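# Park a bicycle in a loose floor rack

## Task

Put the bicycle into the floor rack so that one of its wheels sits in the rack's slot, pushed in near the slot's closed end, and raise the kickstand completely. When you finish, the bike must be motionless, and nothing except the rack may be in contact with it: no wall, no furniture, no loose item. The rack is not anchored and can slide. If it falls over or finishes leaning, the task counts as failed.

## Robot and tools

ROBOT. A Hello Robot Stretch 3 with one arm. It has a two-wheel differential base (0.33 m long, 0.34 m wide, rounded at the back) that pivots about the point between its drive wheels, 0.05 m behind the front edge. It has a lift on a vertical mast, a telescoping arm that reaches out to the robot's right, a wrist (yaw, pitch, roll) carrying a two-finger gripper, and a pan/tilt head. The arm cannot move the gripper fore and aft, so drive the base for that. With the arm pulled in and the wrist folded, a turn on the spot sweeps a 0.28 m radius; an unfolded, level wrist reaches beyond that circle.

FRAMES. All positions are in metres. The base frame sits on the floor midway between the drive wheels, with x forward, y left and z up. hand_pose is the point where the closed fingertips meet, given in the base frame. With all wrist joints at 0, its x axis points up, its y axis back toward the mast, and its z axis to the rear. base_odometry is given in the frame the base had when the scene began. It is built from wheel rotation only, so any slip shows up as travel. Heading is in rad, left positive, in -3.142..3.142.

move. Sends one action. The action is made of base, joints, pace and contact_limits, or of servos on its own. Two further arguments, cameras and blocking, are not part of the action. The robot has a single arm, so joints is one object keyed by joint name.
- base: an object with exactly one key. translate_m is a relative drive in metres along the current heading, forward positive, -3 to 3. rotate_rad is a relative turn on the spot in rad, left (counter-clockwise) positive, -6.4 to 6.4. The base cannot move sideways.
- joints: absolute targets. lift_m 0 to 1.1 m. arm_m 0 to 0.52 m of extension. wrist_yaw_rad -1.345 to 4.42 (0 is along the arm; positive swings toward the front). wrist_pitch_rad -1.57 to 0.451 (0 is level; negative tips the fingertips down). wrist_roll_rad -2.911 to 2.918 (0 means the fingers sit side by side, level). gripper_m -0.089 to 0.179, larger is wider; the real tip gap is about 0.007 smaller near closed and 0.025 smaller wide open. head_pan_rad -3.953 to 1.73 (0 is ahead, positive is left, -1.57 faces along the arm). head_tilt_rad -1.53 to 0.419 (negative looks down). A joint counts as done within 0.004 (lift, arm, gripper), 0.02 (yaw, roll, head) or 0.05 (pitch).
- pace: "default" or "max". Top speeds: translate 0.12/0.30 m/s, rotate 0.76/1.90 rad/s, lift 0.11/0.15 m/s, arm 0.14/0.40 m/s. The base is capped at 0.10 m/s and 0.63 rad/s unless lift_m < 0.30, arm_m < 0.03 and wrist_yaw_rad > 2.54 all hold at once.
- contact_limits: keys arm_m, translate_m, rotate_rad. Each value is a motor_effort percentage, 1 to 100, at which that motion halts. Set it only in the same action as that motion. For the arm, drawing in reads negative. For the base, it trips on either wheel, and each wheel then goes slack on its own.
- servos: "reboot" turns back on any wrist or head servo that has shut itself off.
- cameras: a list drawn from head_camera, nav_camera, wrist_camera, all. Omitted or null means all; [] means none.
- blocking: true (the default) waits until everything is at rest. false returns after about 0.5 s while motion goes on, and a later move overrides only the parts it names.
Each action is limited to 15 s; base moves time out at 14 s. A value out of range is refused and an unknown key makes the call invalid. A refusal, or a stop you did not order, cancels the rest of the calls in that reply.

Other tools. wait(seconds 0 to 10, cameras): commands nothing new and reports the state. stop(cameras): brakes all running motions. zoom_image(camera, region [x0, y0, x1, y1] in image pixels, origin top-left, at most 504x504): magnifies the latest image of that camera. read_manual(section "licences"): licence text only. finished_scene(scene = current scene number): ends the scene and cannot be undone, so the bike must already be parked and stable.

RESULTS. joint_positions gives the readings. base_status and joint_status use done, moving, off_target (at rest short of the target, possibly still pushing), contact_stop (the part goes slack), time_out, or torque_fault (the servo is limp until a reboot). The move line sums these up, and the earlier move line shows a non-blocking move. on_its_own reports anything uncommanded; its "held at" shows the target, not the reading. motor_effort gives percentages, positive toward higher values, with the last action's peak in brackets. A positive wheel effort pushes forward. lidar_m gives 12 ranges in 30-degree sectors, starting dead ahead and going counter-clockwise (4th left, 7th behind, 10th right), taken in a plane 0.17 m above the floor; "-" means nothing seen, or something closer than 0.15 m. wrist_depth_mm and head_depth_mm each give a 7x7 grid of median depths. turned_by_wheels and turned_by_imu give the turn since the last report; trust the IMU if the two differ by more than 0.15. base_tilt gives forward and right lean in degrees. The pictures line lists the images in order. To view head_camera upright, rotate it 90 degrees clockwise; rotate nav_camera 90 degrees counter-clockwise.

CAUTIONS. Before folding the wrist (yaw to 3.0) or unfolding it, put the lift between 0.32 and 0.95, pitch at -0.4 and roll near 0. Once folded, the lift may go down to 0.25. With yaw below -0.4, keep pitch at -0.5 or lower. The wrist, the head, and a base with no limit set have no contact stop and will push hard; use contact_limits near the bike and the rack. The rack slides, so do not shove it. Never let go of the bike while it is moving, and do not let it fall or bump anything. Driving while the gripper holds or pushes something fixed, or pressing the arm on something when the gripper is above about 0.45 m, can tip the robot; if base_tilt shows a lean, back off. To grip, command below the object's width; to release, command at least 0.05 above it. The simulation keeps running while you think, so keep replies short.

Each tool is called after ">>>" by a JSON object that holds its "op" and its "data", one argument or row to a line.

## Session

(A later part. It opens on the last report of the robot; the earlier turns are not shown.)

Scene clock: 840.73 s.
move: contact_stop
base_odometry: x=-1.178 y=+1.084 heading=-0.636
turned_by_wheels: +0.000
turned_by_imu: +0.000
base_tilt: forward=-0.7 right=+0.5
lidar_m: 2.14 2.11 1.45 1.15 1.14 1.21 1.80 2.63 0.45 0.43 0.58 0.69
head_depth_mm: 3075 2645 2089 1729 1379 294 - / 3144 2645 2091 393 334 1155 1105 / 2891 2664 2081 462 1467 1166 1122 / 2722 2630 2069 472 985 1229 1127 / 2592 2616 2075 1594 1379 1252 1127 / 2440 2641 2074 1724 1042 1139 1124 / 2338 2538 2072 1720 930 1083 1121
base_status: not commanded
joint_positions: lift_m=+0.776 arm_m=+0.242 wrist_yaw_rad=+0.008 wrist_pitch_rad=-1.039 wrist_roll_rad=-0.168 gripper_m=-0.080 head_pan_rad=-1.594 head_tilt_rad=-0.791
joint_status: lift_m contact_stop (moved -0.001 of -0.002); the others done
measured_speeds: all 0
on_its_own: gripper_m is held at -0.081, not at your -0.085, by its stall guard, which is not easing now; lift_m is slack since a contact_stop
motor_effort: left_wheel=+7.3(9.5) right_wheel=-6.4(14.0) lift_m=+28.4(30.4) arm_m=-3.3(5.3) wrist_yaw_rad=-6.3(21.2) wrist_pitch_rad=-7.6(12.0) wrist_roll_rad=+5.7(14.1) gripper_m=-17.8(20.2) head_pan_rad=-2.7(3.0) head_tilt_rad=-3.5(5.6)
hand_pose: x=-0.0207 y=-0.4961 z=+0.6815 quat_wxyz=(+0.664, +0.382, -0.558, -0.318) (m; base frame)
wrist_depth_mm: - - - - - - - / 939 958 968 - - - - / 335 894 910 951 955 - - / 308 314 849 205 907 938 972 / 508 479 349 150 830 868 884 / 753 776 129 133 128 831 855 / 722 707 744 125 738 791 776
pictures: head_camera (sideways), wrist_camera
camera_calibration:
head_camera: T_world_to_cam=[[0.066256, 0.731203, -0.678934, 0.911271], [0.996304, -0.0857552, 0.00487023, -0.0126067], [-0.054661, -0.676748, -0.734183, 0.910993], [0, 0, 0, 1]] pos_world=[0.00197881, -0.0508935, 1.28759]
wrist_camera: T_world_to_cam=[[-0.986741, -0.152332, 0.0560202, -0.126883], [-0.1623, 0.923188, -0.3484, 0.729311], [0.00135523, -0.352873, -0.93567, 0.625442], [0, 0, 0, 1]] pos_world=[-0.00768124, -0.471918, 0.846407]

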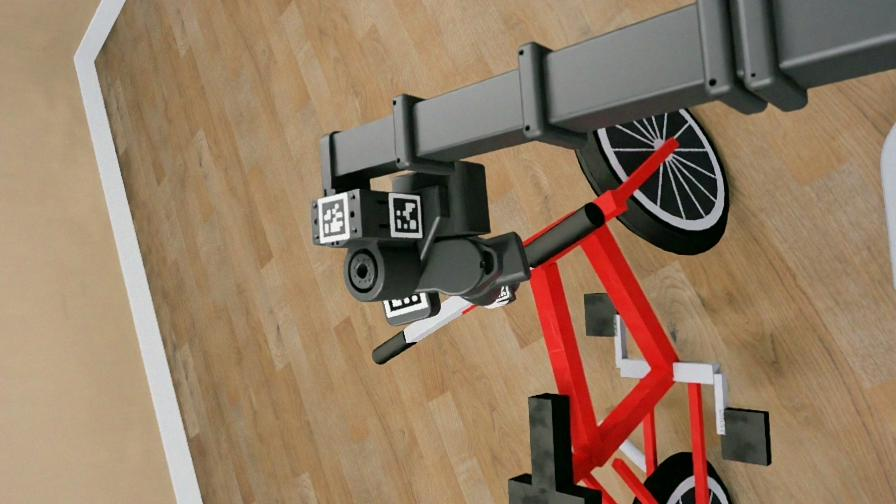

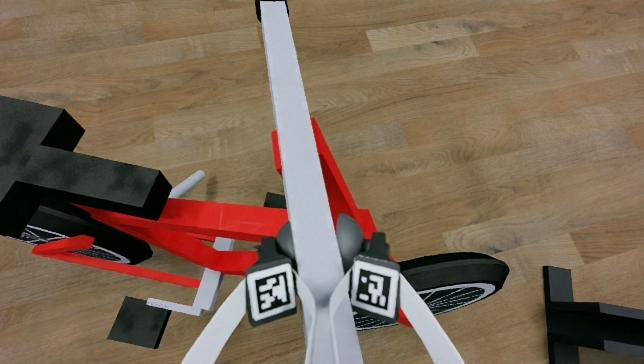

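>>> {"op": "move", "data": {
  "joints": {"wrist_roll_rad": 0.1, "lift_m": 0.778, "wrist_pitch_rad": -1.08},
  "cameras": ["wrist_camera"]
}}

>>> {"op": "move", "data": {
  "joints": {"wrist_roll_rad": 0.2, "lift_m": 0.778, "arm_m": 0.248},
  "cameras": ["wrist_camera", "head_camera"]
}}

Scene clock: 847.00 s.
move: off_target
base_odometry: x=-1.178 y=+1.084 heading=-0.636
turned_by_wheels: +0.000
turned_by_imu: -0.001
base_tilt: forward=-0.8 right=+0.6
lidar_m: 2.14 2.11 1.45 1.15 1.14 1.21 1.80 2.63 0.46 0.44 0.57 0.68
head_depth_mm: 3131 2647 2072 1724 1367 292 - / 3080 2661 2098 382 333 1146 1113 / 2950 2649 1917 461 1458 1167 1127 / 2755 2633 2084 472 891 1229 1126 / 2580 2649 2082 1633 1212 1250 1121 / 2447 2622 2076 1721 996 1142 1130 / 2308 2543 2075 1717 920 1086 1125
base_status: not commanded
joint_positions: lift_m=+0.778 arm_m=+0.242 wrist_yaw_rad=+0.013 wrist_pitch_rad=-1.080 wrist_roll_rad=+0.076 gripper_m=-0.080 head_pan_rad=-1.594 head_tilt_rad=-0.791
joint_status: wrist_roll_rad off_target (ended at +0.076, target +0.100); the others done
measured_speeds: all 0
on_its_own: gripper_m is held at -0.081, not at your -0.085, by its stall guard, which is not easing now; wrist_yaw_rad is at rest, and its effort (-10.6) is outside its rest range (-9 to +9)
motor_effort: left_wheel=+7.8(8.6) right_wheel=-6.4(11.8) lift_m=+33.8(34.9) arm_m=+5.7(5.9) wrist_yaw_rad=-10.6(19.9) wrist_pitch_rad=+0.0(8.5) wrist_roll_rad=+7.5(11.1) gripper_m=-18.8(19.6) head_pan_rad=-3.3(3.3) head_tilt_rad=-4.4(5.6)
hand_pose: x=-0.0204 y=-0.4864 z=+0.6793 quat_wxyz=(+0.585, +0.354, -0.627, -0.374) (m; base frame)
wrist_depth_mm: - - - - - - 975 / - - 972 950 961 953 947 / 951 936 946 218 869 876 854 / 338 893 866 196 868 843 846 / 317 315 359 150 468 491 791 / 691 609 128 133 129 777 760 / 783 788 589 128 739 735 715
pictures: wrist_camera
camera_calibration:
wrist_camera: T_world_to_cam=[[-0.996383, 0.0553981, -0.0644369, 0.0577555], [0.0729389, 0.946609, -0.314025, 0.7124], [0.0436002, -0.317589, -0.947226, 0.652708], [0, 0, 0, 1]] pos_world=[-0.0228733, -0.470271, 0.845694]

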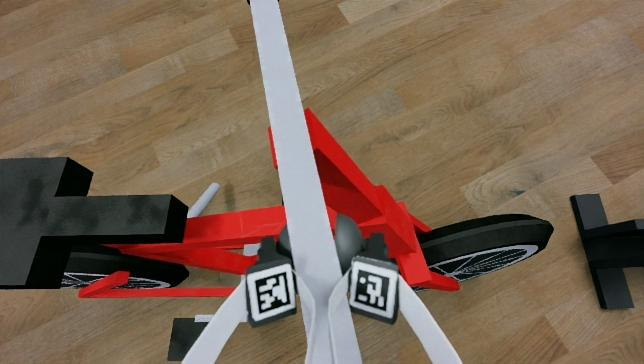

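Scene clock: 847.70 s.
move: off_target
base_odometry: x=-1.178 y=+1.084 heading=-0.636
turned_by_wheels: +0.000
turned_by_imu: +0.000
base_tilt: forward=-0.8 right=+0.5
lidar_m: 2.14 2.12 1.45 1.15 1.14 1.22 1.80 2.63 0.46 0.45 0.57 0.69
head_depth_mm: 3134 2657 2069 1715 1371 292 - / 3104 2637 2094 382 334 1138 1107 / 2918 2668 467 464 1473 1170 1129 / 2781 2622 2078 474 894 1230 1126 / 2582 2629 2093 1636 1216 1243 1130 / 2443 2603 2089 1718 994 1136 1127 / 2333 2550 2086 1718 916 1084 1125
base_status: not commanded
joint_positions: lift_m=+0.778 arm_m=+0.248 wrist_yaw_rad=+0.017 wrist_pitch_rad=-1.085 wrist_roll_rad=+0.168 gripper_m=-0.080 head_pan_rad=-1.594 head_tilt_rad=-0.791
joint_status: wrist_roll_rad off_target (ended at +0.168, target +0.200); the others done
measured_speeds: all 0
on_its_own: gripper_m is held at -0.081, not at your -0.085, by its stall guard, which is not easing now; wrist_yaw_rad is at rest, and its effort (-14.2) is outside its rest range (-9 to +9)
motor_effort: left_wheel=+7.3(8.3) right_wheel=-6.0(6.9) lift_m=+40.3(40.8) arm_m=+10.3(11.1) wrist_yaw_rad=-14.2(15.2) wrist_pitch_rad=+0.8(1.1) wrist_roll_rad=+10.4(10.7) gripper_m=-18.5(19.1) head_pan_rad=-2.0(2.9) head_tilt_rad=-4.1(5.8)
hand_pose: x=-0.0199 y=-0.4912 z=+0.6788 quat_wxyz=(+0.556, +0.339, -0.651, -0.390) (m; base frame)
wrist_depth_mm: - - - - - 974 935 / - - - 943 925 898 877 / - 961 920 883 896 836 835 / 939 890 885 205 855 818 798 / 322 319 365 151 390 469 774 / 311 578 129 133 128 754 744 / 820 804 570 127 753 724 720
pictures: head_camera (sideways), wrist_camera
camera_calibration:
head_camera: T_world_to_cam=[[0.0662558, 0.731203, -0.678934, 0.911271], [0.996304, -0.085755, 0.00487022, -0.0126067], [-0.0546609, -0.676748, -0.734183, 0.910993], [0, 0, 0, 1]] pos_world=[0.00197882, -0.0508935, 1.28759]
wrist_camera: T_world_to_cam=[[-0.98557, 0.13166, -0.106383, 0.124563], [0.158315, 0.939396, -0.304093, 0.708253], [0.0598986, -0.316547, -0.946684, 0.651171], [0, 0, 0, 1]] pos_world=[-0.0283662, -0.475604, 0.845079]

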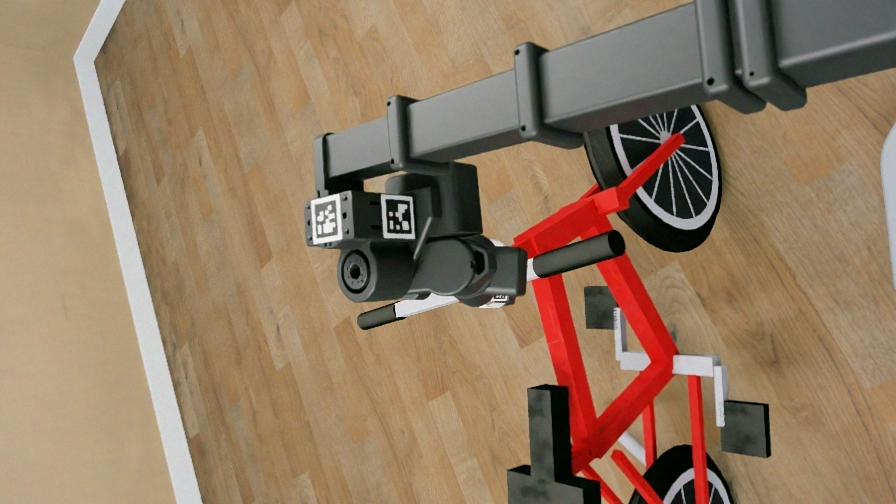

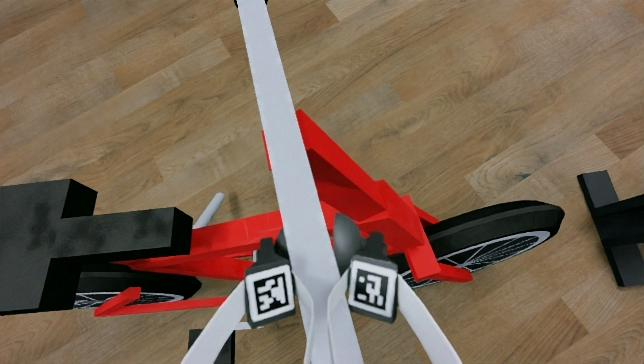

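>>> {"op": "move", "data": {
  "joints": {"lift_m": 0.774},
  "cameras": ["wrist_camera"]
}}

>>> {"op": "zoom_image", "data": {
  "camera": "wrist_camera",
  "region": [344, 120, 644, 330]
}}

Scene clock: 857.13 s.
move: done
base_odometry: x=-1.178 y=+1.084 heading=-0.636
turned_by_wheels: +0.000
turned_by_imu: -0.001
base_tilt: forward=-0.8 right=+0.5
lidar_m: 2.15 2.11 1.45 1.15 1.14 1.21 1.80 2.63 0.47 0.46 0.57 0.69
head_depth_mm: 3109 2664 2098 1715 1407 297 - / 3128 2658 2092 397 336 1096 1110 / 2923 2611 467 467 1088 1178 1127 / 2746 2653 2087 479 901 1253 1127 / 2568 2637 2093 1685 1215 1231 1126 / 2419 2643 2097 1711 1008 1207 1127 / 2295 2535 2080 1718 910 1091 1122
base_status: not commanded
joint_positions: lift_m=+0.774 arm_m=+0.248 wrist_yaw_rad=+0.013 wrist_pitch_rad=-1.064 wrist_roll_rad=+0.177 gripper_m=-0.080 head_pan_rad=-1.594 head_tilt_rad=-0.791
joint_status: all done
measured_speeds: all 0
on_its_own: gripper_m is held at -0.081, not at your -0.085, by its stall guard, which is not easing now; wrist_yaw_rad is at rest, and its effort (-10.9) is outside its rest range (-9 to +9)
motor_effort: left_wheel=+8.0(8.4) right_wheel=-7.0(8.5) lift_m=+31.9(38.8) arm_m=+4.9(10.4) wrist_yaw_rad=-10.9(14.9) wrist_pitch_rad=-3.1(4.9) wrist_roll_rad=+7.5(10.3) gripper_m=-18.4(20.7) head_pan_rad=-2.1(2.9) head_tilt_rad=-4.2(5.4)
hand_pose: x=-0.0203 y=-0.4963 z=+0.6770 quat_wxyz=(+0.556, +0.330, -0.658, -0.386) (m; base frame)
wrist_depth_mm: - - - - - 934 915 / - - - 942 926 900 894 / - - 987 196 895 868 848 / 965 919 896 189 845 824 810 / 324 316 360 150 362 457 762 / 314 397 129 133 127 750 750 / 818 796 566 129 750 728 705
pictures: wrist_camera
camera_calibration:
wrist_camera: T_world_to_cam=[[-0.983454, 0.14101, -0.113732, 0.134361], [0.17084, 0.930753, -0.323285, 0.721504], [0.0602696, -0.337366, -0.939442, 0.632582], [0, 0, 0, 1]] pos_world=[-0.0292489, -0.477077, 0.842807]

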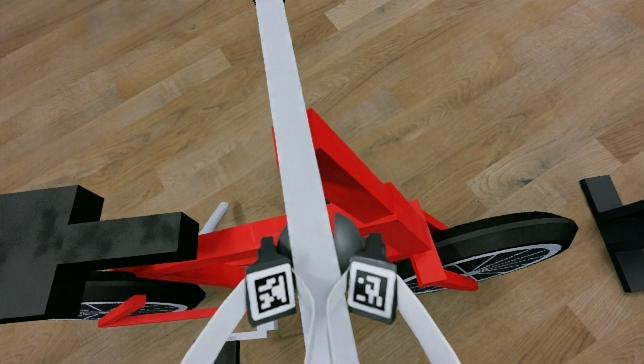

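Scaled by 1.680.

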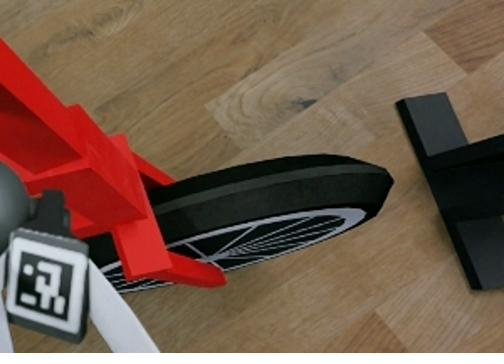

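>>> {"op": "move", "data": {
  "joints": {"wrist_roll_rad": 0.27},
  "cameras": []
}}

>>> {"op": "move", "data": {
  "base": {"translate_m": -0.08},
  "cameras": ["wrist_camera", "head_camera"]
}}

>>> {"op": "zoom_image", "data": {
  "camera": "wrist_camera",
  "region": [344, 120, 644, 330]
}}

Scene clock: 882.27 s.
move: off_target
base_odometry: x=-1.178 y=+1.084 heading=-0.636
turned_by_wheels: +0.000
turned_by_imu: -0.001
base_tilt: forward=-0.7 right=+0.6
lidar_m: 2.14 2.11 1.45 1.15 1.14 1.22 1.80 2.63 0.47 0.46 0.57 0.69
head_depth_mm: 3140 2666 2106 1715 1408 296 - / 3085 2674 2088 397 336 1091 1112 / 2905 2661 476 467 1079 1182 1123 / 2718 2648 2091 478 901 1248 1130 / 2579 2635 2076 1683 1215 1221 1126 / 2440 2632 2061 1718 1006 1207 1126 / 2330 2552 2068 1712 917 1103 1126
base_status: not commanded
joint_positions: lift_m=+0.774 arm_m=+0.248 wrist_yaw_rad=+0.015 wrist_pitch_rad=-1.068 wrist_roll_rad=+0.240 gripper_m=-0.080 head_pan_rad=-1.594 head_tilt_rad=-0.791
joint_status: wrist_roll_rad off_target (ended at +0.240, target +0.270)
measured_speeds: all 0
on_its_own: gripper_m is held at -0.081, not at your -0.085, by its stall guard, which is not easing now; wrist_yaw_rad is at rest, and its effort (-13.0) is outside its rest range (-9 to +9)
motor_effort: left_wheel=+7.4(8.5) right_wheel=-6.9(7.6) lift_m=+36.2(37.6) arm_m=-14.8(15.3) wrist_yaw_rad=-13.0(13.0) wrist_pitch_rad=-2.5(3.2) wrist_roll_rad=+9.6(9.8) gripper_m=-18.8(20.0) head_pan_rad=-2.5(3.2) head_tilt_rad=-3.5(5.3)
hand_pose: x=-0.0201 y=-0.4954 z=+0.6766 quat_wxyz=(+0.534, +0.319, -0.675, -0.397) (m; base frame)
wrist_depth_mm: - - - - - 949 903 / - - - 942 932 904 848 / - - 957 227 880 845 837 / - 938 886 198 827 820 788 / 333 324 367 150 379 449 739 / 319 342 129 133 437 749 726 / 819 791 575 129 737 722 690
pictures: none
No camera images: "cameras" was empty.

Scene clock: 884.17 s.
move: done
base_odometry: x=-1.242 y=+1.132 heading=-0.635
turned_by_wheels: +0.000
turned_by_imu: +0.000
base_tilt: forward=-0.8 right=+0.6
lidar_m: 2.21 2.18 1.41 1.12 1.11 1.18 1.75 2.56 0.48 0.47 0.56 0.69
head_depth_mm: 3062 2637 2067 1713 1389 296 - / 3077 2619 2083 398 336 1085 1105 / 2965 2620 476 467 1393 1190 1129 / 2756 2644 2084 479 901 1250 1126 / 2638 2646 2074 1718 1374 1224 1125 / 2474 2655 2078 1718 971 1144 1125 / 2365 2547 2072 1702 899 1083 1124
base_status: done
joint_positions: lift_m=+0.774 arm_m=+0.248 wrist_yaw_rad=+0.011 wrist_pitch_rad=-1.078 wrist_roll_rad=+0.246 gripper_m=-0.080 head_pan_rad=-1.594 head_tilt_rad=-0.791
joint_status: not commanded
measured_speeds: all 0
on_its_own: gripper_m is held at -0.081, not at your -0.085, by its stall guard, which is not easing now; wrist_yaw_rad is at rest, and its effort (-9.8) is outside its rest range (-9 to +9)
motor_effort: left_wheel=+4.1(5.8) right_wheel=-6.3(17.5) lift_m=+36.6(37.9) arm_m=-14.3(15.4) wrist_yaw_rad=-9.8(17.7) wrist_pitch_rad=-0.5(2.5) wrist_roll_rad=+7.4(9.9) gripper_m=-17.4(19.7) head_pan_rad=-2.1(3.3) head_tilt_rad=-3.2(5.5)
hand_pose: x=-0.0205 y=-0.4930 z=+0.6756 quat_wxyz=(+0.530, +0.319, -0.675, -0.402) (m; base frame)
wrist_depth_mm: - - - - 942 939 885 / - - - 948 908 892 849 / - - 927 182 862 833 834 / 960 942 895 191 820 813 777 / 338 319 361 150 368 448 739 / 316 340 128 134 129 726 726 / 817 822 571 129 727 725 691
pictures: head_camera (sideways), wrist_camera
camera_calibration:
head_camera: T_world_to_cam=[[0.0662557, 0.731203, -0.678934, 0.911271], [0.996304, -0.0857549, 0.00487022, -0.0126067], [-0.0546608, -0.676748, -0.734183, 0.910993], [0, 0, 0, 1]] pos_world=[0.00197883, -0.0508935, 1.28759]
wrist_camera: T_world_to_cam=[[-0.968455, 0.203773, -0.143427, 0.184826], [0.239007, 0.922435, -0.303298, 0.701761], [0.0704982, -0.32801, -0.94204, 0.638992], [0, 0, 0, 1]] pos_world=[-0.0337782, -0.475395, 0.841307]

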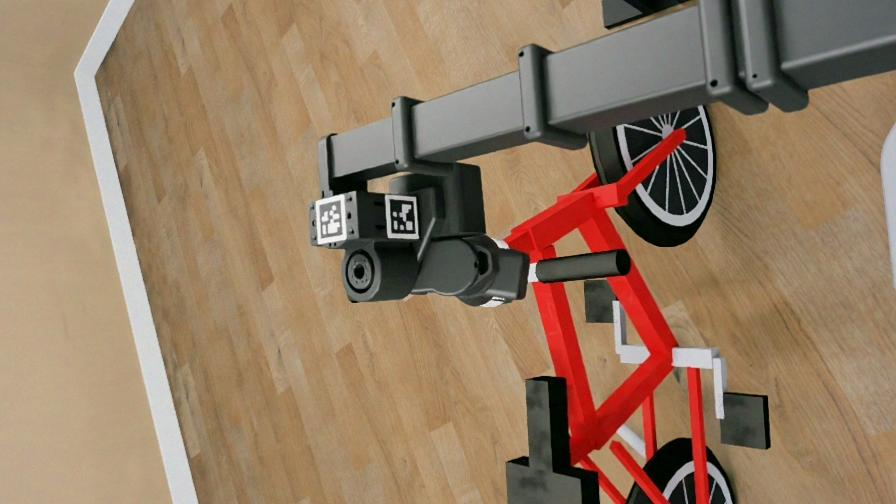

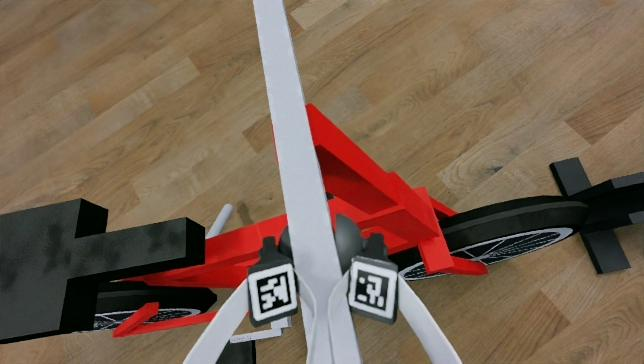

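Scaled by 1.680.

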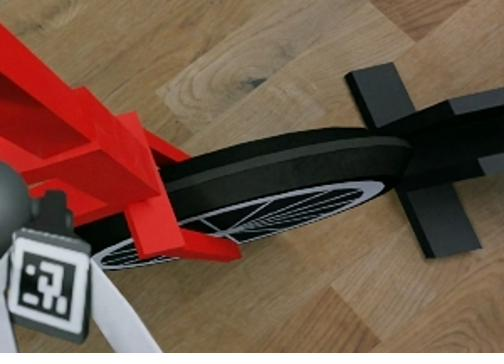

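>>> {"op": "zoom_image", "data": {
  "camera": "wrist_camera",
  "region": [524, 140, 644, 290]
}}

Scaled by 3.360.

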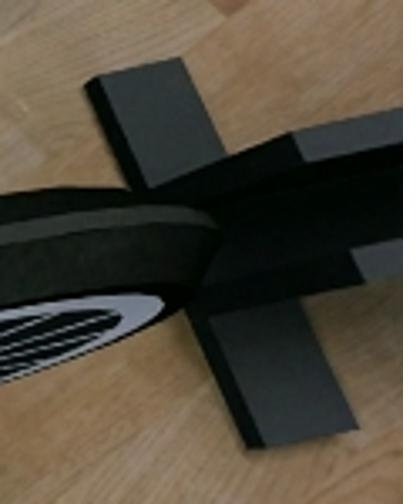

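>>> {"op": "move", "data": {
  "base": {"translate_m": -0.07},
  "cameras": ["wrist_camera"]
}}

>>> {"op": "zoom_image", "data": {
  "camera": "wrist_camera",
  "region": [444, 120, 644, 290]
}}

Scene clock: 904.00 s.
move: done
base_odometry: x=-1.298 y=+1.173 heading=-0.635
turned_by_wheels: +0.000
turned_by_imu: -0.001
base_tilt: forward=-0.8 right=+0.5
lidar_m: 2.28 2.25 1.36 1.09 1.08 1.15 1.70 2.50 0.48 0.47 0.56 0.68
head_depth_mm: 3013 2652 2097 1728 1400 296 - / 3116 2654 2075 398 336 1085 1106 / 3007 2659 477 467 1407 1197 1131 / 2778 2639 2073 479 903 1252 1128 / 2656 2638 2065 1722 1376 1228 1128 / 2506 2614 2058 1718 975 1137 1125 / 2372 2554 2077 1720 899 1085 1127
base_status: done
joint_positions: lift_m=+0.774 arm_m=+0.248 wrist_yaw_rad=+0.012 wrist_pitch_rad=-1.076 wrist_roll_rad=+0.246 gripper_m=-0.080 head_pan_rad=-1.594 head_tilt_rad=-0.791
joint_status: not commanded
measured_speeds: all 0
on_its_own: gripper_m is held at -0.081, not at your -0.085, by its stall guard, which is not easing now; wrist_yaw_rad is at rest, and its effort (-10.4) is outside its rest range (-9 to +9)
motor_effort: left_wheel=+4.3(4.7) right_wheel=-5.7(17.2) lift_m=+36.3(36.6) arm_m=-12.0(13.4) wrist_yaw_rad=-10.4(16.6) wrist_pitch_rad=-0.8(1.5) wrist_roll_rad=+8.0(8.0) gripper_m=-19.1(20.8) head_pan_rad=-2.1(3.2) head_tilt_rad=-4.7(5.7)
hand_pose: x=-0.0204 y=-0.4933 z=+0.6757 quat_wxyz=(+0.531, +0.319, -0.675, -0.401) (m; base frame)
wrist_depth_mm: - - - - 963 925 907 / - - - 925 911 874 831 / - - 938 182 883 851 812 / - 937 904 191 849 802 801 / 336 321 358 150 369 448 653 / 319 335 128 135 530 754 731 / 813 796 577 129 729 720 684
pictures: wrist_camera
camera_calibration:
wrist_camera: T_world_to_cam=[[-0.968609, 0.202836, -0.143712, 0.184715], [0.238302, 0.922215, -0.304517, 0.702773], [0.0707661, -0.329205, -0.941603, 0.638129], [0, 0, 0, 1]] pos_world=[-0.0337135, -0.475499, 0.841416]

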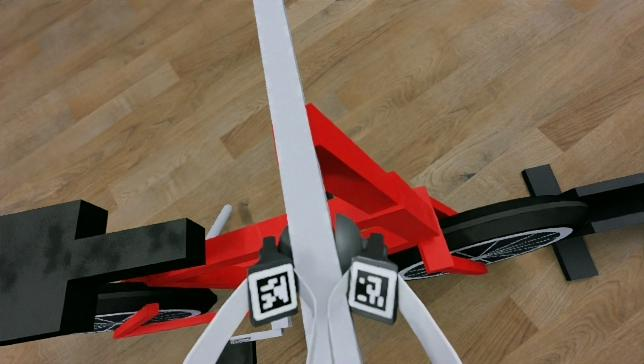

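Scaled by 2.520.

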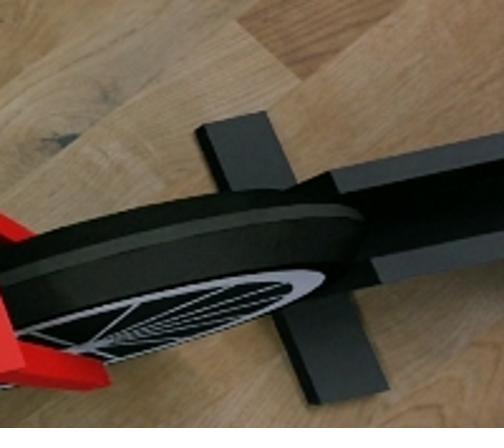

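>>> {"op": "move", "data": {
  "base": {"translate_m": -0.08},
  "cameras": ["wrist_camera"]
}}

>>> {"op": "zoom_image", "data": {
  "camera": "wrist_camera",
  "region": [444, 120, 644, 290]
}}

Scene clock: 910.33 s.
move: done
base_odometry: x=-1.363 y=+1.221 heading=-0.635
turned_by_wheels: +0.000
turned_by_imu: +0.000
base_tilt: forward=-0.8 right=+0.5
lidar_m: 2.35 2.32 1.35 1.05 1.05 1.12 1.65 2.42 0.48 0.47 0.56 0.68
head_depth_mm: 2894 2673 2108 1732 1404 296 - / 3124 2661 2079 397 336 1102 1107 / 3045 2643 467 467 1079 1202 1126 / 2856 2631 2083 478 907 1249 1127 / 2657 2634 2060 1680 1220 1225 1124 / 2558 2613 2079 1717 984 1141 1124 / 2411 2567 2070 1725 904 1083 1119
base_status: done
joint_positions: lift_m=+0.774 arm_m=+0.248 wrist_yaw_rad=+0.019 wrist_pitch_rad=-1.069 wrist_roll_rad=+0.246 gripper_m=-0.080 head_pan_rad=-1.594 head_tilt_rad=-0.791
joint_status: not commanded
measured_speeds: all 0
on_its_own: gripper_m is held at -0.081, not at your -0.085, by its stall guard, which is not easing now; wrist_yaw_rad is at rest, and its effort (-16.3) is outside its rest range (-9 to +9)
motor_effort: left_wheel=+6.7(6.9) right_wheel=-9.8(16.7) lift_m=+35.0(35.6) arm_m=-10.2(11.1) wrist_yaw_rad=-16.3(17.0) wrist_pitch_rad=-2.0(2.2) wrist_roll_rad=+8.0(8.0) gripper_m=-17.2(19.9) head_pan_rad=-1.9(3.4) head_tilt_rad=-3.8(5.6)
hand_pose: x=-0.0197 y=-0.4949 z=+0.6764 quat_wxyz=(+0.533, +0.320, -0.675, -0.397) (m; base frame)
wrist_depth_mm: - - - - - 944 908 / - - - 940 919 881 867 / - - 962 225 875 858 810 / - 946 896 198 824 804 774 / 340 322 368 151 364 448 610 / 315 333 129 133 434 745 717 / 819 786 566 129 734 713 687
pictures: wrist_camera
camera_calibration:
wrist_camera: T_world_to_cam=[[-0.970037, 0.194808, -0.145183, 0.182872], [0.231645, 0.921799, -0.31085, 0.708246], [0.073273, -0.335166, -0.939305, 0.633743], [0, 0, 0, 1]] pos_world=[-0.033105, -0.476076, 0.841986]

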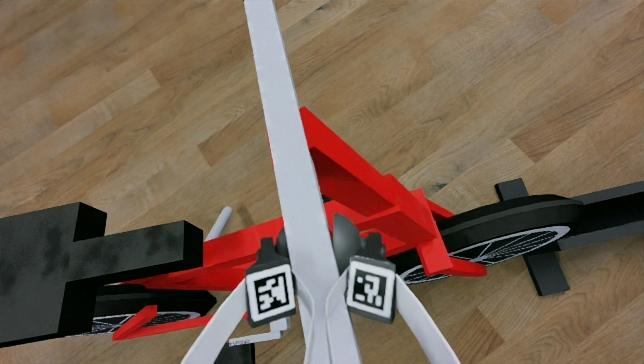

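Scaled by 2.520.

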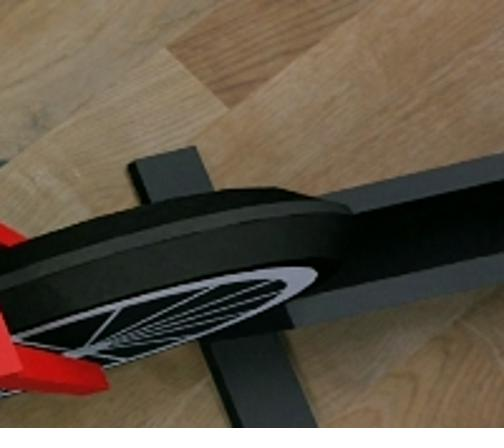

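>>> {"op": "move", "data": {
  "joints": {"wrist_roll_rad": 0.38, "arm_m": 0.242},
  "cameras": ["wrist_camera"]
}}

>>> {"op": "zoom_image", "data": {
  "camera": "wrist_camera",
  "region": [444, 120, 644, 290]
}}

Scene clock: 935.20 s.
move: off_target
base_odometry: x=-1.363 y=+1.221 heading=-0.635
turned_by_wheels: +0.000
turned_by_imu: -0.001
base_tilt: forward=-0.8 right=+0.5
lidar_m: 2.36 2.32 1.35 1.06 1.04 1.12 1.65 2.42 0.48 0.47 0.56 0.68
head_depth_mm: 2926 2657 2079 1729 1404 296 - / 3129 2649 2080 397 335 1093 1106 / 3014 2666 2092 463 1071 1194 1125 / 2858 2628 2076 473 885 1246 1125 / 2672 2626 2086 1677 1216 1223 1129 / 2536 2640 2071 1725 981 1079 1124 / 2379 2558 2069 1706 899 1093 1123
base_status: not commanded
joint_positions: lift_m=+0.774 arm_m=+0.242 wrist_yaw_rad=+0.026 wrist_pitch_rad=-1.073 wrist_roll_rad=+0.341 gripper_m=-0.080 head_pan_rad=-1.594 head_tilt_rad=-0.791
joint_status: wrist_roll_rad off_target (ended at +0.341, target +0.380); the others done
measured_speeds: all 0
on_its_own: gripper_m is held at -0.081, not at your -0.085, by its stall guard, which is not easing now; wrist_yaw_rad is at rest, and its effort (-22.3) is outside its rest range (-9 to +9)
motor_effort: left_wheel=+7.1(7.4) right_wheel=-10.7(10.7) lift_m=+33.9(34.5) arm_m=-15.0(16.3) wrist_yaw_rad=-22.3(22.9) wrist_pitch_rad=-1.3(2.4) wrist_roll_rad=+12.6(14.4) gripper_m=-17.8(19.6) head_pan_rad=-2.1(3.4) head_tilt_rad=-4.6(4.9)
hand_pose: x=-0.0190 y=-0.4881 z=+0.6760 quat_wxyz=(+0.501, +0.304, -0.698, -0.411) (m; base frame)
wrist_depth_mm: - - - - 942 893 875 / - - - 968 887 866 826 / - - 958 211 847 822 790 / - 978 943 208 498 763 606 / 356 381 814 150 412 494 726 / 327 324 129 133 748 733 691 / 309 528 129 130 742 713 673
pictures: wrist_camera
camera_calibration:
wrist_camera: T_world_to_cam=[[-0.944663, 0.269117, -0.187585, 0.24753], [0.315461, 0.9021, -0.294447, 0.682577], [0.0899793, -0.337329, -0.937077, 0.633407], [0, 0, 0, 1]] pos_world=[-0.0384882, -0.468701, 0.840967]

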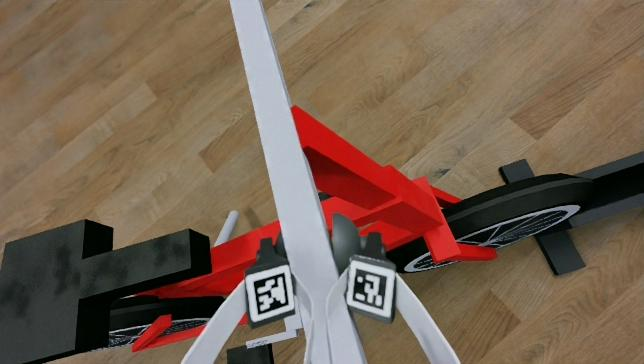

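Scaled by 2.520.

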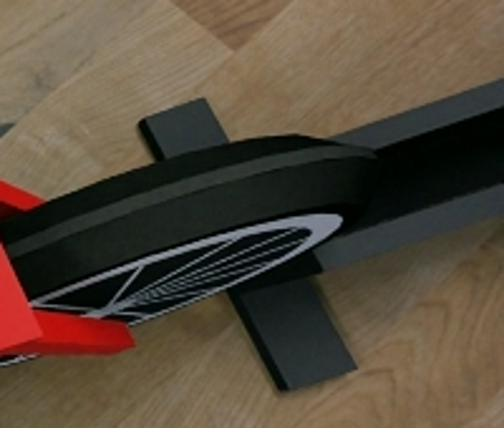

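>>> {"op": "move", "data": {
  "base": {"translate_m": -0.06},
  "cameras": ["wrist_camera", "head_camera"]
}}

>>> {"op": "zoom_image", "data": {
  "camera": "wrist_camera",
  "region": [444, 120, 644, 290]
}}

Scene clock: 953.43 s.
move: done
base_odometry: x=-1.411 y=+1.256 heading=-0.633
turned_by_wheels: +0.001
turned_by_imu: +0.001
base_tilt: forward=-0.8 right=+0.5
lidar_m: 2.42 2.38 1.31 1.03 1.02 1.09 1.62 2.37 0.48 0.46 0.57 0.68
head_depth_mm: 2867 2667 2077 1723 1405 296 - / 3127 2641 2083 397 335 1102 1109 / 3053 2634 2083 467 1464 1200 1132 / 2865 2647 2087 473 927 1231 1130 / 2697 2637 2091 1628 1183 1251 1128 / 2546 2640 2056 1717 1003 1079 1127 / 2434 2613 2073 1716 916 1118 1122
base_status: done
joint_positions: lift_m=+0.774 arm_m=+0.242 wrist_yaw_rad=+0.143 wrist_pitch_rad=-1.075 wrist_roll_rad=+0.362 gripper_m=-0.080 head_pan_rad=-1.594 head_tilt_rad=-0.791
joint_status: not commanded
measured_speeds: all 0
on_its_own: wrist_yaw_rad is held at +0.110, not at your +0.000, by its stall guard, which is still easing; gripper_m is held at -0.081, not at your -0.085, by its stall guard, which is not easing now; right_wheel is at rest, and its effort (-34.7) is outside its rest range (-21 to +21); wrist_roll_rad moved +0.021 to your old target +0.380
motor_effort: left_wheel=+20.6(22.6) right_wheel=-34.7(47.2) lift_m=+30.4(33.1) arm_m=-5.8(10.4) wrist_yaw_rad=-29.2(43.8) wrist_pitch_rad=-1.1(2.0) wrist_roll_rad=+6.0(9.5) gripper_m=-21.9(22.3) head_pan_rad=-2.1(3.3) head_tilt_rad=-4.1(6.2)
hand_pose: x=-0.0072 y=-0.4866 z=+0.6758 quat_wxyz=(+0.517, +0.341, -0.684, -0.386) (m; base frame)
wrist_depth_mm: - - - - 935 889 842 / - - - 965 901 870 815 / - - 973 222 894 811 781 / - - 916 214 511 801 744 / 356 333 348 150 420 450 593 / 332 353 130 132 752 723 694 / 879 856 132 129 722 686 666
pictures: head_camera (sideways), wrist_camera
camera_calibration:
head_camera: T_world_to_cam=[[0.066256, 0.731203, -0.678934, 0.911271], [0.996304, -0.0857554, 0.00487022, -0.0126067], [-0.0546611, -0.676748, -0.734183, 0.910993], [0, 0, 0, 1]] pos_world=[0.0019788, -0.0508935, 1.28759]
wrist_camera: T_world_to_cam=[[-0.964824, 0.174945, -0.196238, 0.218083], [0.227395, 0.929938, -0.288976, 0.686631], [0.131935, -0.323434, -0.937008, 0.639664], [0, 0, 0, 1]] pos_world=[-0.0301189, -0.469788, 0.840586]

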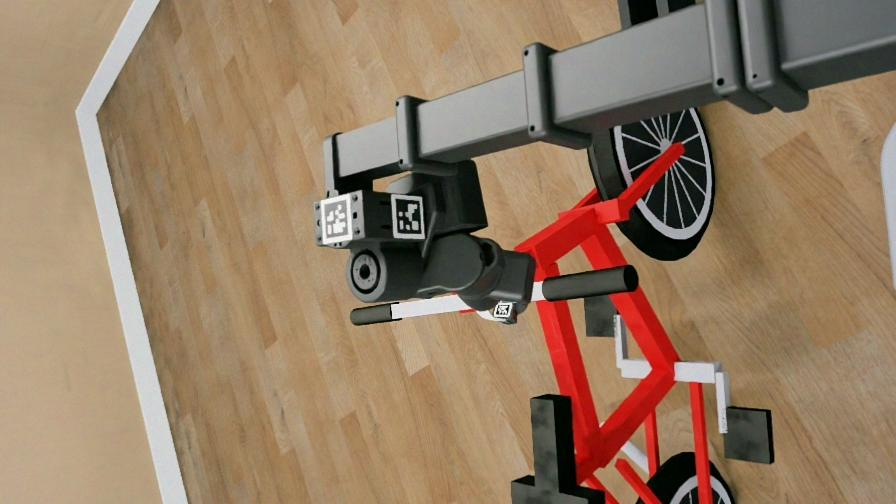

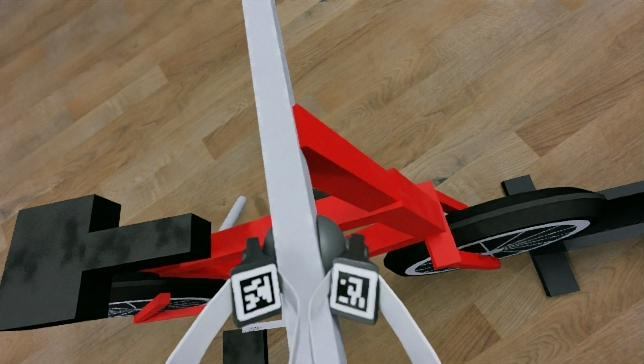

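Scaled by 2.520.

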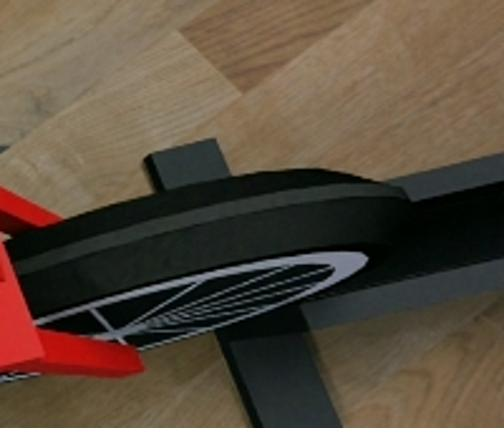

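>>> {"op": "move", "data": {
  "joints": {"arm_m": 0.23, "wrist_yaw_rad": 0.05},
  "cameras": ["wrist_camera"]
}}

>>> {"op": "zoom_image", "data": {
  "camera": "wrist_camera",
  "region": [444, 120, 644, 290]
}}

Scene clock: 979.37 s.
move: off_target
base_odometry: x=-1.411 y=+1.256 heading=-0.633
turned_by_wheels: +0.000
turned_by_imu: -0.001
base_tilt: forward=-0.8 right=+0.5
lidar_m: 2.41 2.37 1.32 1.03 1.02 1.09 1.62 2.37 0.48 0.46 0.57 0.67
head_depth_mm: 2810 2640 2083 1731 1406 296 - / 3138 2649 2087 397 335 1132 1110 / 3036 2632 2090 450 1464 1199 1127 / 2896 2666 2083 457 883 1229 1130 / 2689 2638 2075 1640 1183 1245 1119 / 2571 2634 2085 1722 1000 1081 1126 / 2433 2610 2062 1714 893 1117 1118
base_status: not commanded
joint_positions: lift_m=+0.774 arm_m=+0.230 wrist_yaw_rad=+0.097 wrist_pitch_rad=-1.071 wrist_roll_rad=+0.363 gripper_m=-0.080 head_pan_rad=-1.594 head_tilt_rad=-0.791
joint_status: wrist_yaw_rad off_target (ended at +0.097, target +0.050); the others done
measured_speeds: all 0
on_its_own: gripper_m is held at -0.081, not at your -0.085, by its stall guard, which is not easing now; right_wheel is at rest, and its effort (-35.4) is outside its rest range (-21 to +21); wrist_yaw_rad is at rest, and its effort (-40.2) is outside its rest range (-9 to +9)
motor_effort: left_wheel=+18.2(18.5) right_wheel=-35.4(36.0) lift_m=+31.2(31.9) arm_m=-12.5(14.6) wrist_yaw_rad=-40.2(44.8) wrist_pitch_rad=-1.8(2.4) wrist_roll_rad=+5.2(5.6) gripper_m=-21.3(21.9) head_pan_rad=-1.8(3.2) head_tilt_rad=-3.4(5.4)
hand_pose: x=-0.0118 y=-0.4760 z=+0.6762 quat_wxyz=(+0.508, +0.324, -0.693, -0.396) (m; base frame)
wrist_depth_mm: - - - - 981 888 843 / - - 201 942 902 855 815 / - - - 870 847 829 794 / - - 941 218 505 783 744 / 360 334 349 149 428 464 717 / 334 343 130 132 735 736 689 / 872 839 132 130 735 708 675
pictures: wrist_camera
camera_calibration:
wrist_camera: T_world_to_cam=[[-0.955081, 0.220436, -0.19806, 0.234879], [0.272185, 0.916835, -0.29211, 0.674394], [0.117196, -0.332898, -0.935652, 0.638446], [0, 0, 0, 1]] pos_world=[-0.0340546, -0.457546, 0.84088]

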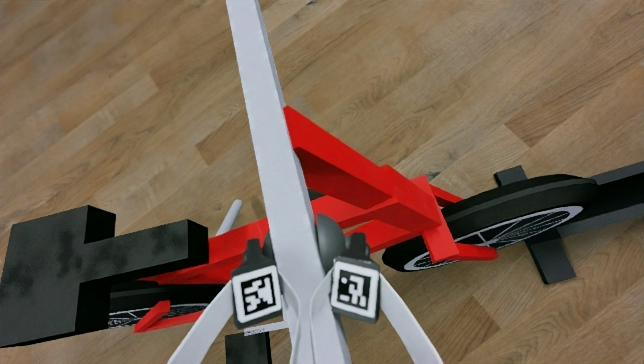

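Scaled by 2.520.

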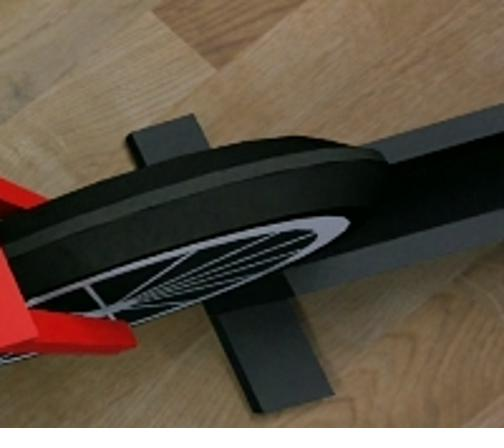

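>>> {"op": "move", "data": {
  "joints": {"head_pan_rad": -2.1, "head_tilt_rad": -0.9},
  "cameras": ["head_camera", "nav_camera"]
}}

Scene clock: 993.20 s.
move: done
base_odometry: x=-1.411 y=+1.256 heading=-0.634
turned_by_wheels: -0.001
turned_by_imu: -0.002
base_tilt: forward=-0.8 right=+0.5
lidar_m: 2.41 2.38 1.32 1.03 1.02 1.09 1.62 2.37 0.48 0.46 0.57 0.67
head_depth_mm: 2178 2220 1858 1556 1392 1257 - / 2318 2225 1859 1499 1398 - 944 / 2462 2231 1850 1590 297 294 973 / 2564 2214 1862 1587 312 1194 970 / 2664 2217 1845 348 1095 1231 1078 / 2775 2224 412 1486 1029 1233 1109 / 2746 2204 424 442 855 1189 1099
base_status: not commanded
joint_positions: lift_m=+0.774 arm_m=+0.230 wrist_yaw_rad=+0.173 wrist_pitch_rad=-1.070 wrist_roll_rad=+0.363 gripper_m=-0.080 head_pan_rad=-2.094 head_tilt_rad=-0.888
joint_status: all done
measured_speeds: all 0
on_its_own: wrist_yaw_rad is held at +0.156, not at your +0.050, by its stall guard, which is not easing now; gripper_m is held at -0.081, not at your -0.085, by its stall guard, which is not easing now; wrist_yaw_rad is at rest, and its effort (-14.2) is outside its rest range (-9 to +9)
motor_effort: left_wheel=+13.4(13.6) right_wheel=-18.3(18.7) lift_m=+29.7(30.7) arm_m=-5.5(6.1) wrist_yaw_rad=-14.2(14.8) wrist_pitch_rad=-1.8(2.0) wrist_roll_rad=+5.4(5.5) gripper_m=-21.4(22.0) head_pan_rad=-1.9(5.3) head_tilt_rad=-5.5(8.2)
hand_pose: x=-0.0041 y=-0.4752 z=+0.6763 quat_wxyz=(+0.523, +0.350, -0.680, -0.376) (m; base frame)
wrist_depth_mm: - - - - 950 898 855 / - - - 949 925 866 826 / - - - 186 843 817 781 / - 976 907 200 396 808 742 / 352 334 368 150 392 448 588 / 329 358 128 133 731 730 698 / 866 843 574 132 705 691 674
pictures: head_camera (sideways), nav_camera (sideways)
camera_calibration:
head_camera: T_world_to_cam=[[0.439734, 0.664304, -0.604429, 0.811914], [0.833352, -0.552742, -0.00121656, -0.00368818], [-0.334901, -0.503167, -0.796658, 0.993941], [0, 0, 0, 1]] pos_world=[-0.0210807, -0.0412781, 1.28257]
nav_camera: T_world_to_cam=[[-0.382384, -0.657165, 0.649551, -0.798312], [-0.867348, 0.497651, -0.00711462, 0.0648338], [-0.318574, -0.566108, -0.760285, 0.95364], [0, 0, 0, 1]] pos_world=[0.054777, -0.0170243, 1.24404]

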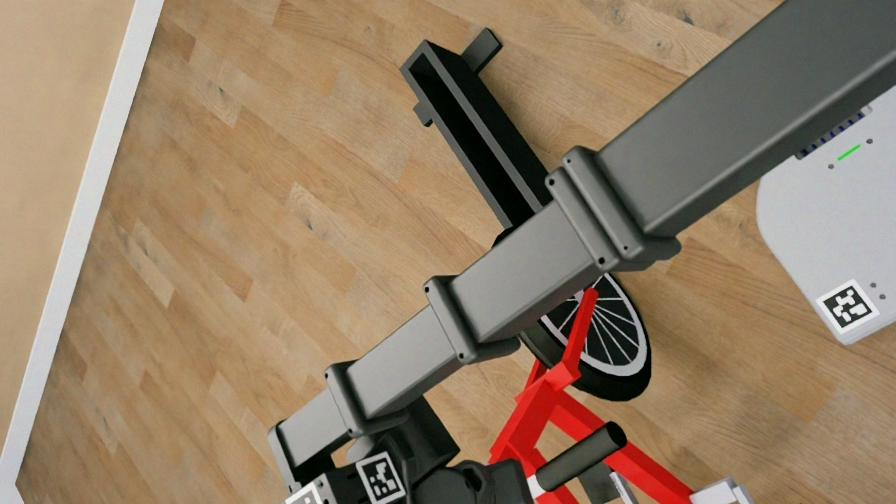

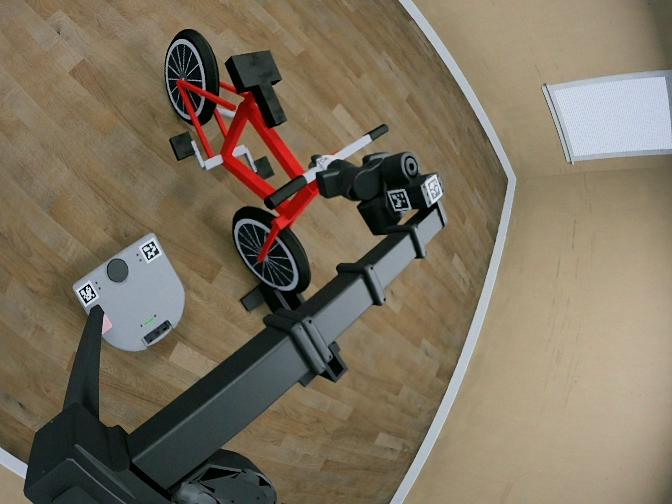

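>>> {"op": "zoom_image", "data": {
  "camera": "nav_camera",
  "region": [200, 180, 380, 400]
}}

>>> {"op": "zoom_image", "data": {
  "camera": "head_camera",
  "region": [380, 0, 700, 420]
}}

Scaled by 2.291 from the camera's 672x504 image, which has a finer 792x594 frame.

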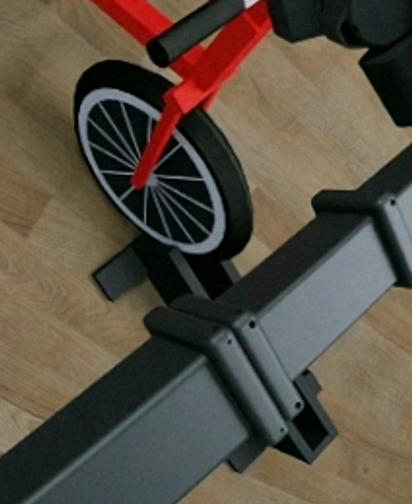

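Scaled by 1.200 from the camera's 896x504 image, which has a finer 1280x720 frame.

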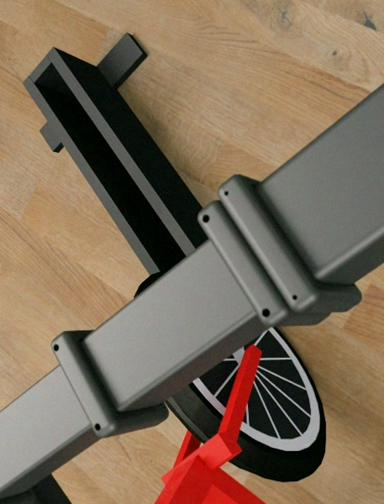

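>>> {"op": "move", "data": {
  "joints": {"wrist_roll_rad": 0.52, "wrist_yaw_rad": 0.15},
  "cameras": ["wrist_camera"]
}}

>>> {"op": "zoom_image", "data": {
  "camera": "wrist_camera",
  "region": [444, 120, 644, 290]
}}

Scene clock: 1021.80 s.
move: off_target
base_odometry: x=-1.411 y=+1.256 heading=-0.634
turned_by_wheels: +0.000
turned_by_imu: -0.001
base_tilt: forward=-0.8 right=+0.6
lidar_m: 2.41 2.38 1.32 1.03 1.02 1.09 1.62 2.37 0.48 0.46 0.57 0.67
head_depth_mm: 2186 2227 1860 1549 1391 1261 - / 2323 2227 1852 1496 1389 - 947 / 2447 2218 1844 1594 297 294 972 / 2553 2239 1836 1580 312 1197 971 / 2660 2215 1843 349 1095 1233 1077 / 2756 2219 412 1485 1025 1233 1108 / 2743 2203 423 444 841 1191 1105
base_status: not commanded
joint_positions: lift_m=+0.774 arm_m=+0.230 wrist_yaw_rad=+0.178 wrist_pitch_rad=-1.070 wrist_roll_rad=+0.482 gripper_m=-0.080 head_pan_rad=-2.094 head_tilt_rad=-0.888
joint_status: wrist_yaw_rad off_target (ended at +0.178, target +0.150); wrist_roll_rad off_target (ended at +0.482, target +0.520)
measured_speeds: all 0
on_its_own: gripper_m is held at -0.081, not at your -0.085, by its stall guard, which is not easing now; wrist_yaw_rad is at rest, and its effort (-24.1) is outside its rest range (-9 to +9)
motor_effort: left_wheel=+12.4(13.7) right_wheel=-17.5(19.0) lift_m=+29.0(29.9) arm_m=+2.0(2.6) wrist_yaw_rad=-24.1(24.2) wrist_pitch_rad=-1.9(2.1) wrist_roll_rad=+12.5(12.5) gripper_m=-20.1(22.0) head_pan_rad=-2.1(3.6) head_tilt_rad=-5.1(5.9)
hand_pose: x=-0.0037 y=-0.4751 z=+0.6763 quat_wxyz=(+0.483, +0.328, -0.709, -0.395) (m; base frame)
wrist_depth_mm: - - - - 920 876 805 / - - - 945 885 825 776 / - - - 200 871 786 754 / - - 963 202 299 513 462 / - 362 350 151 434 714 699 / 355 344 129 133 740 708 670 / 339 851 126 129 712 704 658
pictures: wrist_camera
camera_calibration:
wrist_camera: T_world_to_cam=[[-0.937005, 0.244077, -0.249896, 0.288853], [0.309408, 0.911966, -0.269417, 0.653811], [0.162138, -0.329765, -0.930036, 0.635722], [0, 0, 0, 1]] pos_world=[-0.034712, -0.457117, 0.839576]

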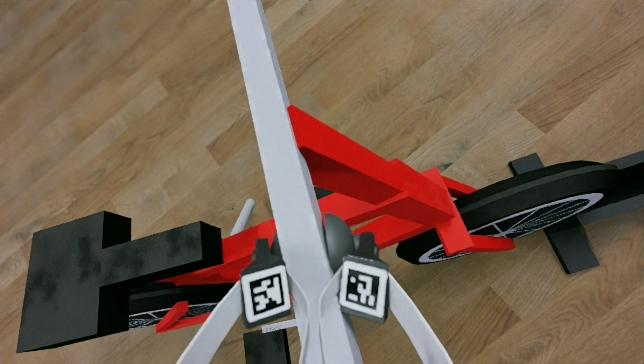

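Scaled by 2.520.

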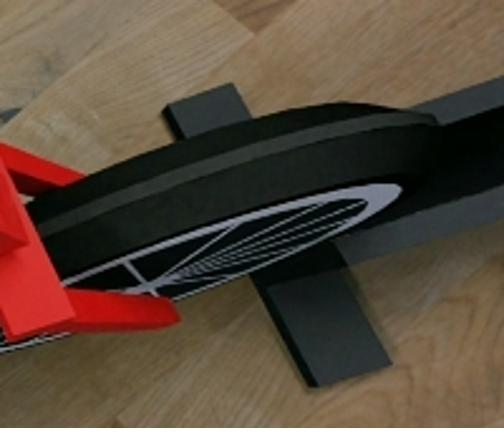

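>>> {"op": "move", "data": {
  "base": {"translate_m": -0.05},
  "cameras": ["head_camera", "nav_camera"]
}}

>>> {"op": "zoom_image", "data": {
  "camera": "head_camera",
  "region": [380, 0, 700, 420]
}}

Scene clock: 1029.23 s.
move: done
base_odometry: x=-1.451 y=+1.286 heading=-0.631
turned_by_wheels: +0.002
turned_by_imu: +0.002
base_tilt: forward=-0.8 right=+0.5
lidar_m: 2.46 2.42 1.29 1.01 1.00 1.07 1.59 2.33 0.48 0.45 0.58 0.67
head_depth_mm: 2136 2242 1866 1591 1393 1255 - / 2289 2226 1863 1498 1393 - 945 / 2416 2241 1850 1582 297 293 974 / 2542 2206 1846 1594 312 1198 971 / 2608 2225 1851 348 1075 1233 1077 / 2733 2208 412 1491 1039 1209 1106 / 2785 2205 422 447 846 1210 1103
base_status: done
joint_positions: lift_m=+0.774 arm_m=+0.230 wrist_yaw_rad=+0.261 wrist_pitch_rad=-1.069 wrist_roll_rad=+0.498 gripper_m=-0.080 head_pan_rad=-2.094 head_tilt_rad=-0.889
joint_status: not commanded
measured_speeds: all 0
on_its_own: wrist_yaw_rad is held at +0.195, not at your +0.150, by its stall guard, which is still easing; gripper_m is held at -0.081, not at your -0.085, by its stall guard, which is not easing now; left_wheel is at rest, and its effort (+29.9) is outside its rest range (-21 to +21); right_wheel is at rest, and its effort (-62.3) is outside its rest range (-21 to +21)
motor_effort: left_wheel=+29.9(29.9) right_wheel=-62.3(63.2) lift_m=+39.3(39.8) arm_m=+10.2(10.9) wrist_yaw_rad=-56.7(57.5) wrist_pitch_rad=-2.1(2.5) wrist_roll_rad=+7.2(9.2) gripper_m=-23.3(23.3) head_pan_rad=-2.7(3.2) head_tilt_rad=-5.9(6.3)
hand_pose: x=+0.0047 y=-0.4737 z=+0.6765 quat_wxyz=(+0.493, +0.354, -0.699, -0.377) (m; base frame)
wrist_depth_mm: - - 225 - 924 856 786 / - - 196 928 895 847 778 / - - - 893 855 790 761 / - - 970 213 364 769 454 / 381 350 338 154 442 459 694 / 358 362 130 130 737 706 672 / 976 894 131 133 715 700 649
pictures: head_camera (sideways), nav_camera (sideways)
camera_calibration:
head_camera: T_world_to_cam=[[0.439984, 0.664396, -0.604146, 0.811544], [0.833234, -0.55292, -0.00123879, -0.0036585], [-0.334867, -0.50285, -0.796873, 0.99422], [0, 0, 0, 1]] pos_world=[-0.0210861, -0.0412663, 1.28255]
nav_camera: T_world_to_cam=[[-0.38264, -0.657283, 0.649281, -0.797958], [-0.867241, 0.497839, -0.00711541, 0.0648342], [-0.31856, -0.565805, -0.760516, 0.953941], [0, 0, 0, 1]] pos_world=[0.0547837, -0.0170169, 1.24405]

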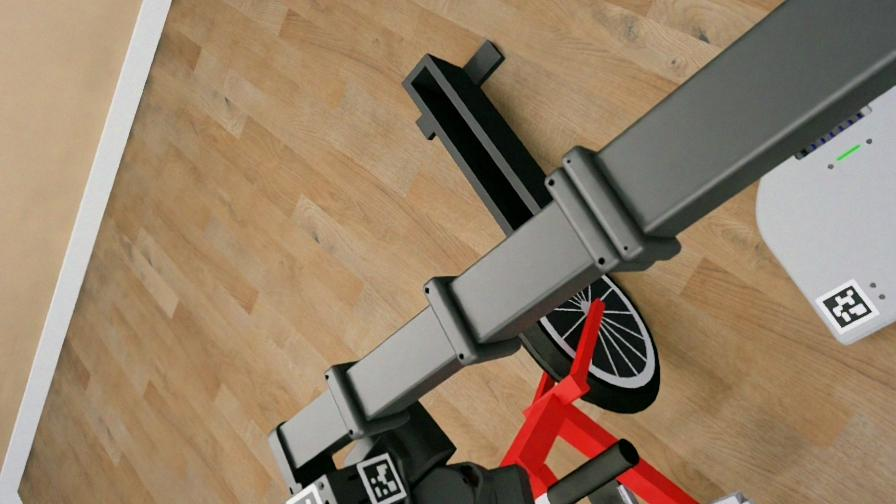

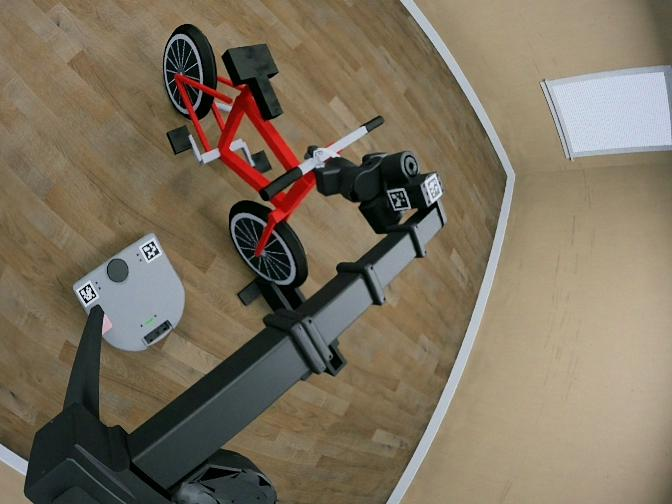

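Scaled by 1.200 from the camera's 896x504 image, which has a finer 1280x720 frame.

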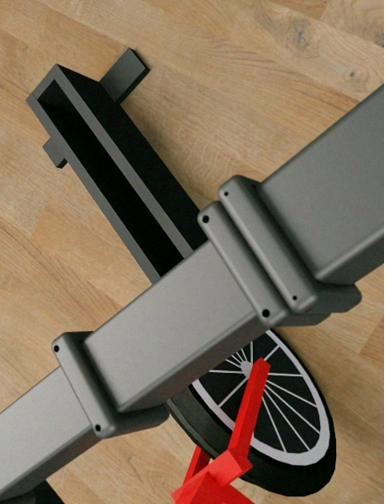

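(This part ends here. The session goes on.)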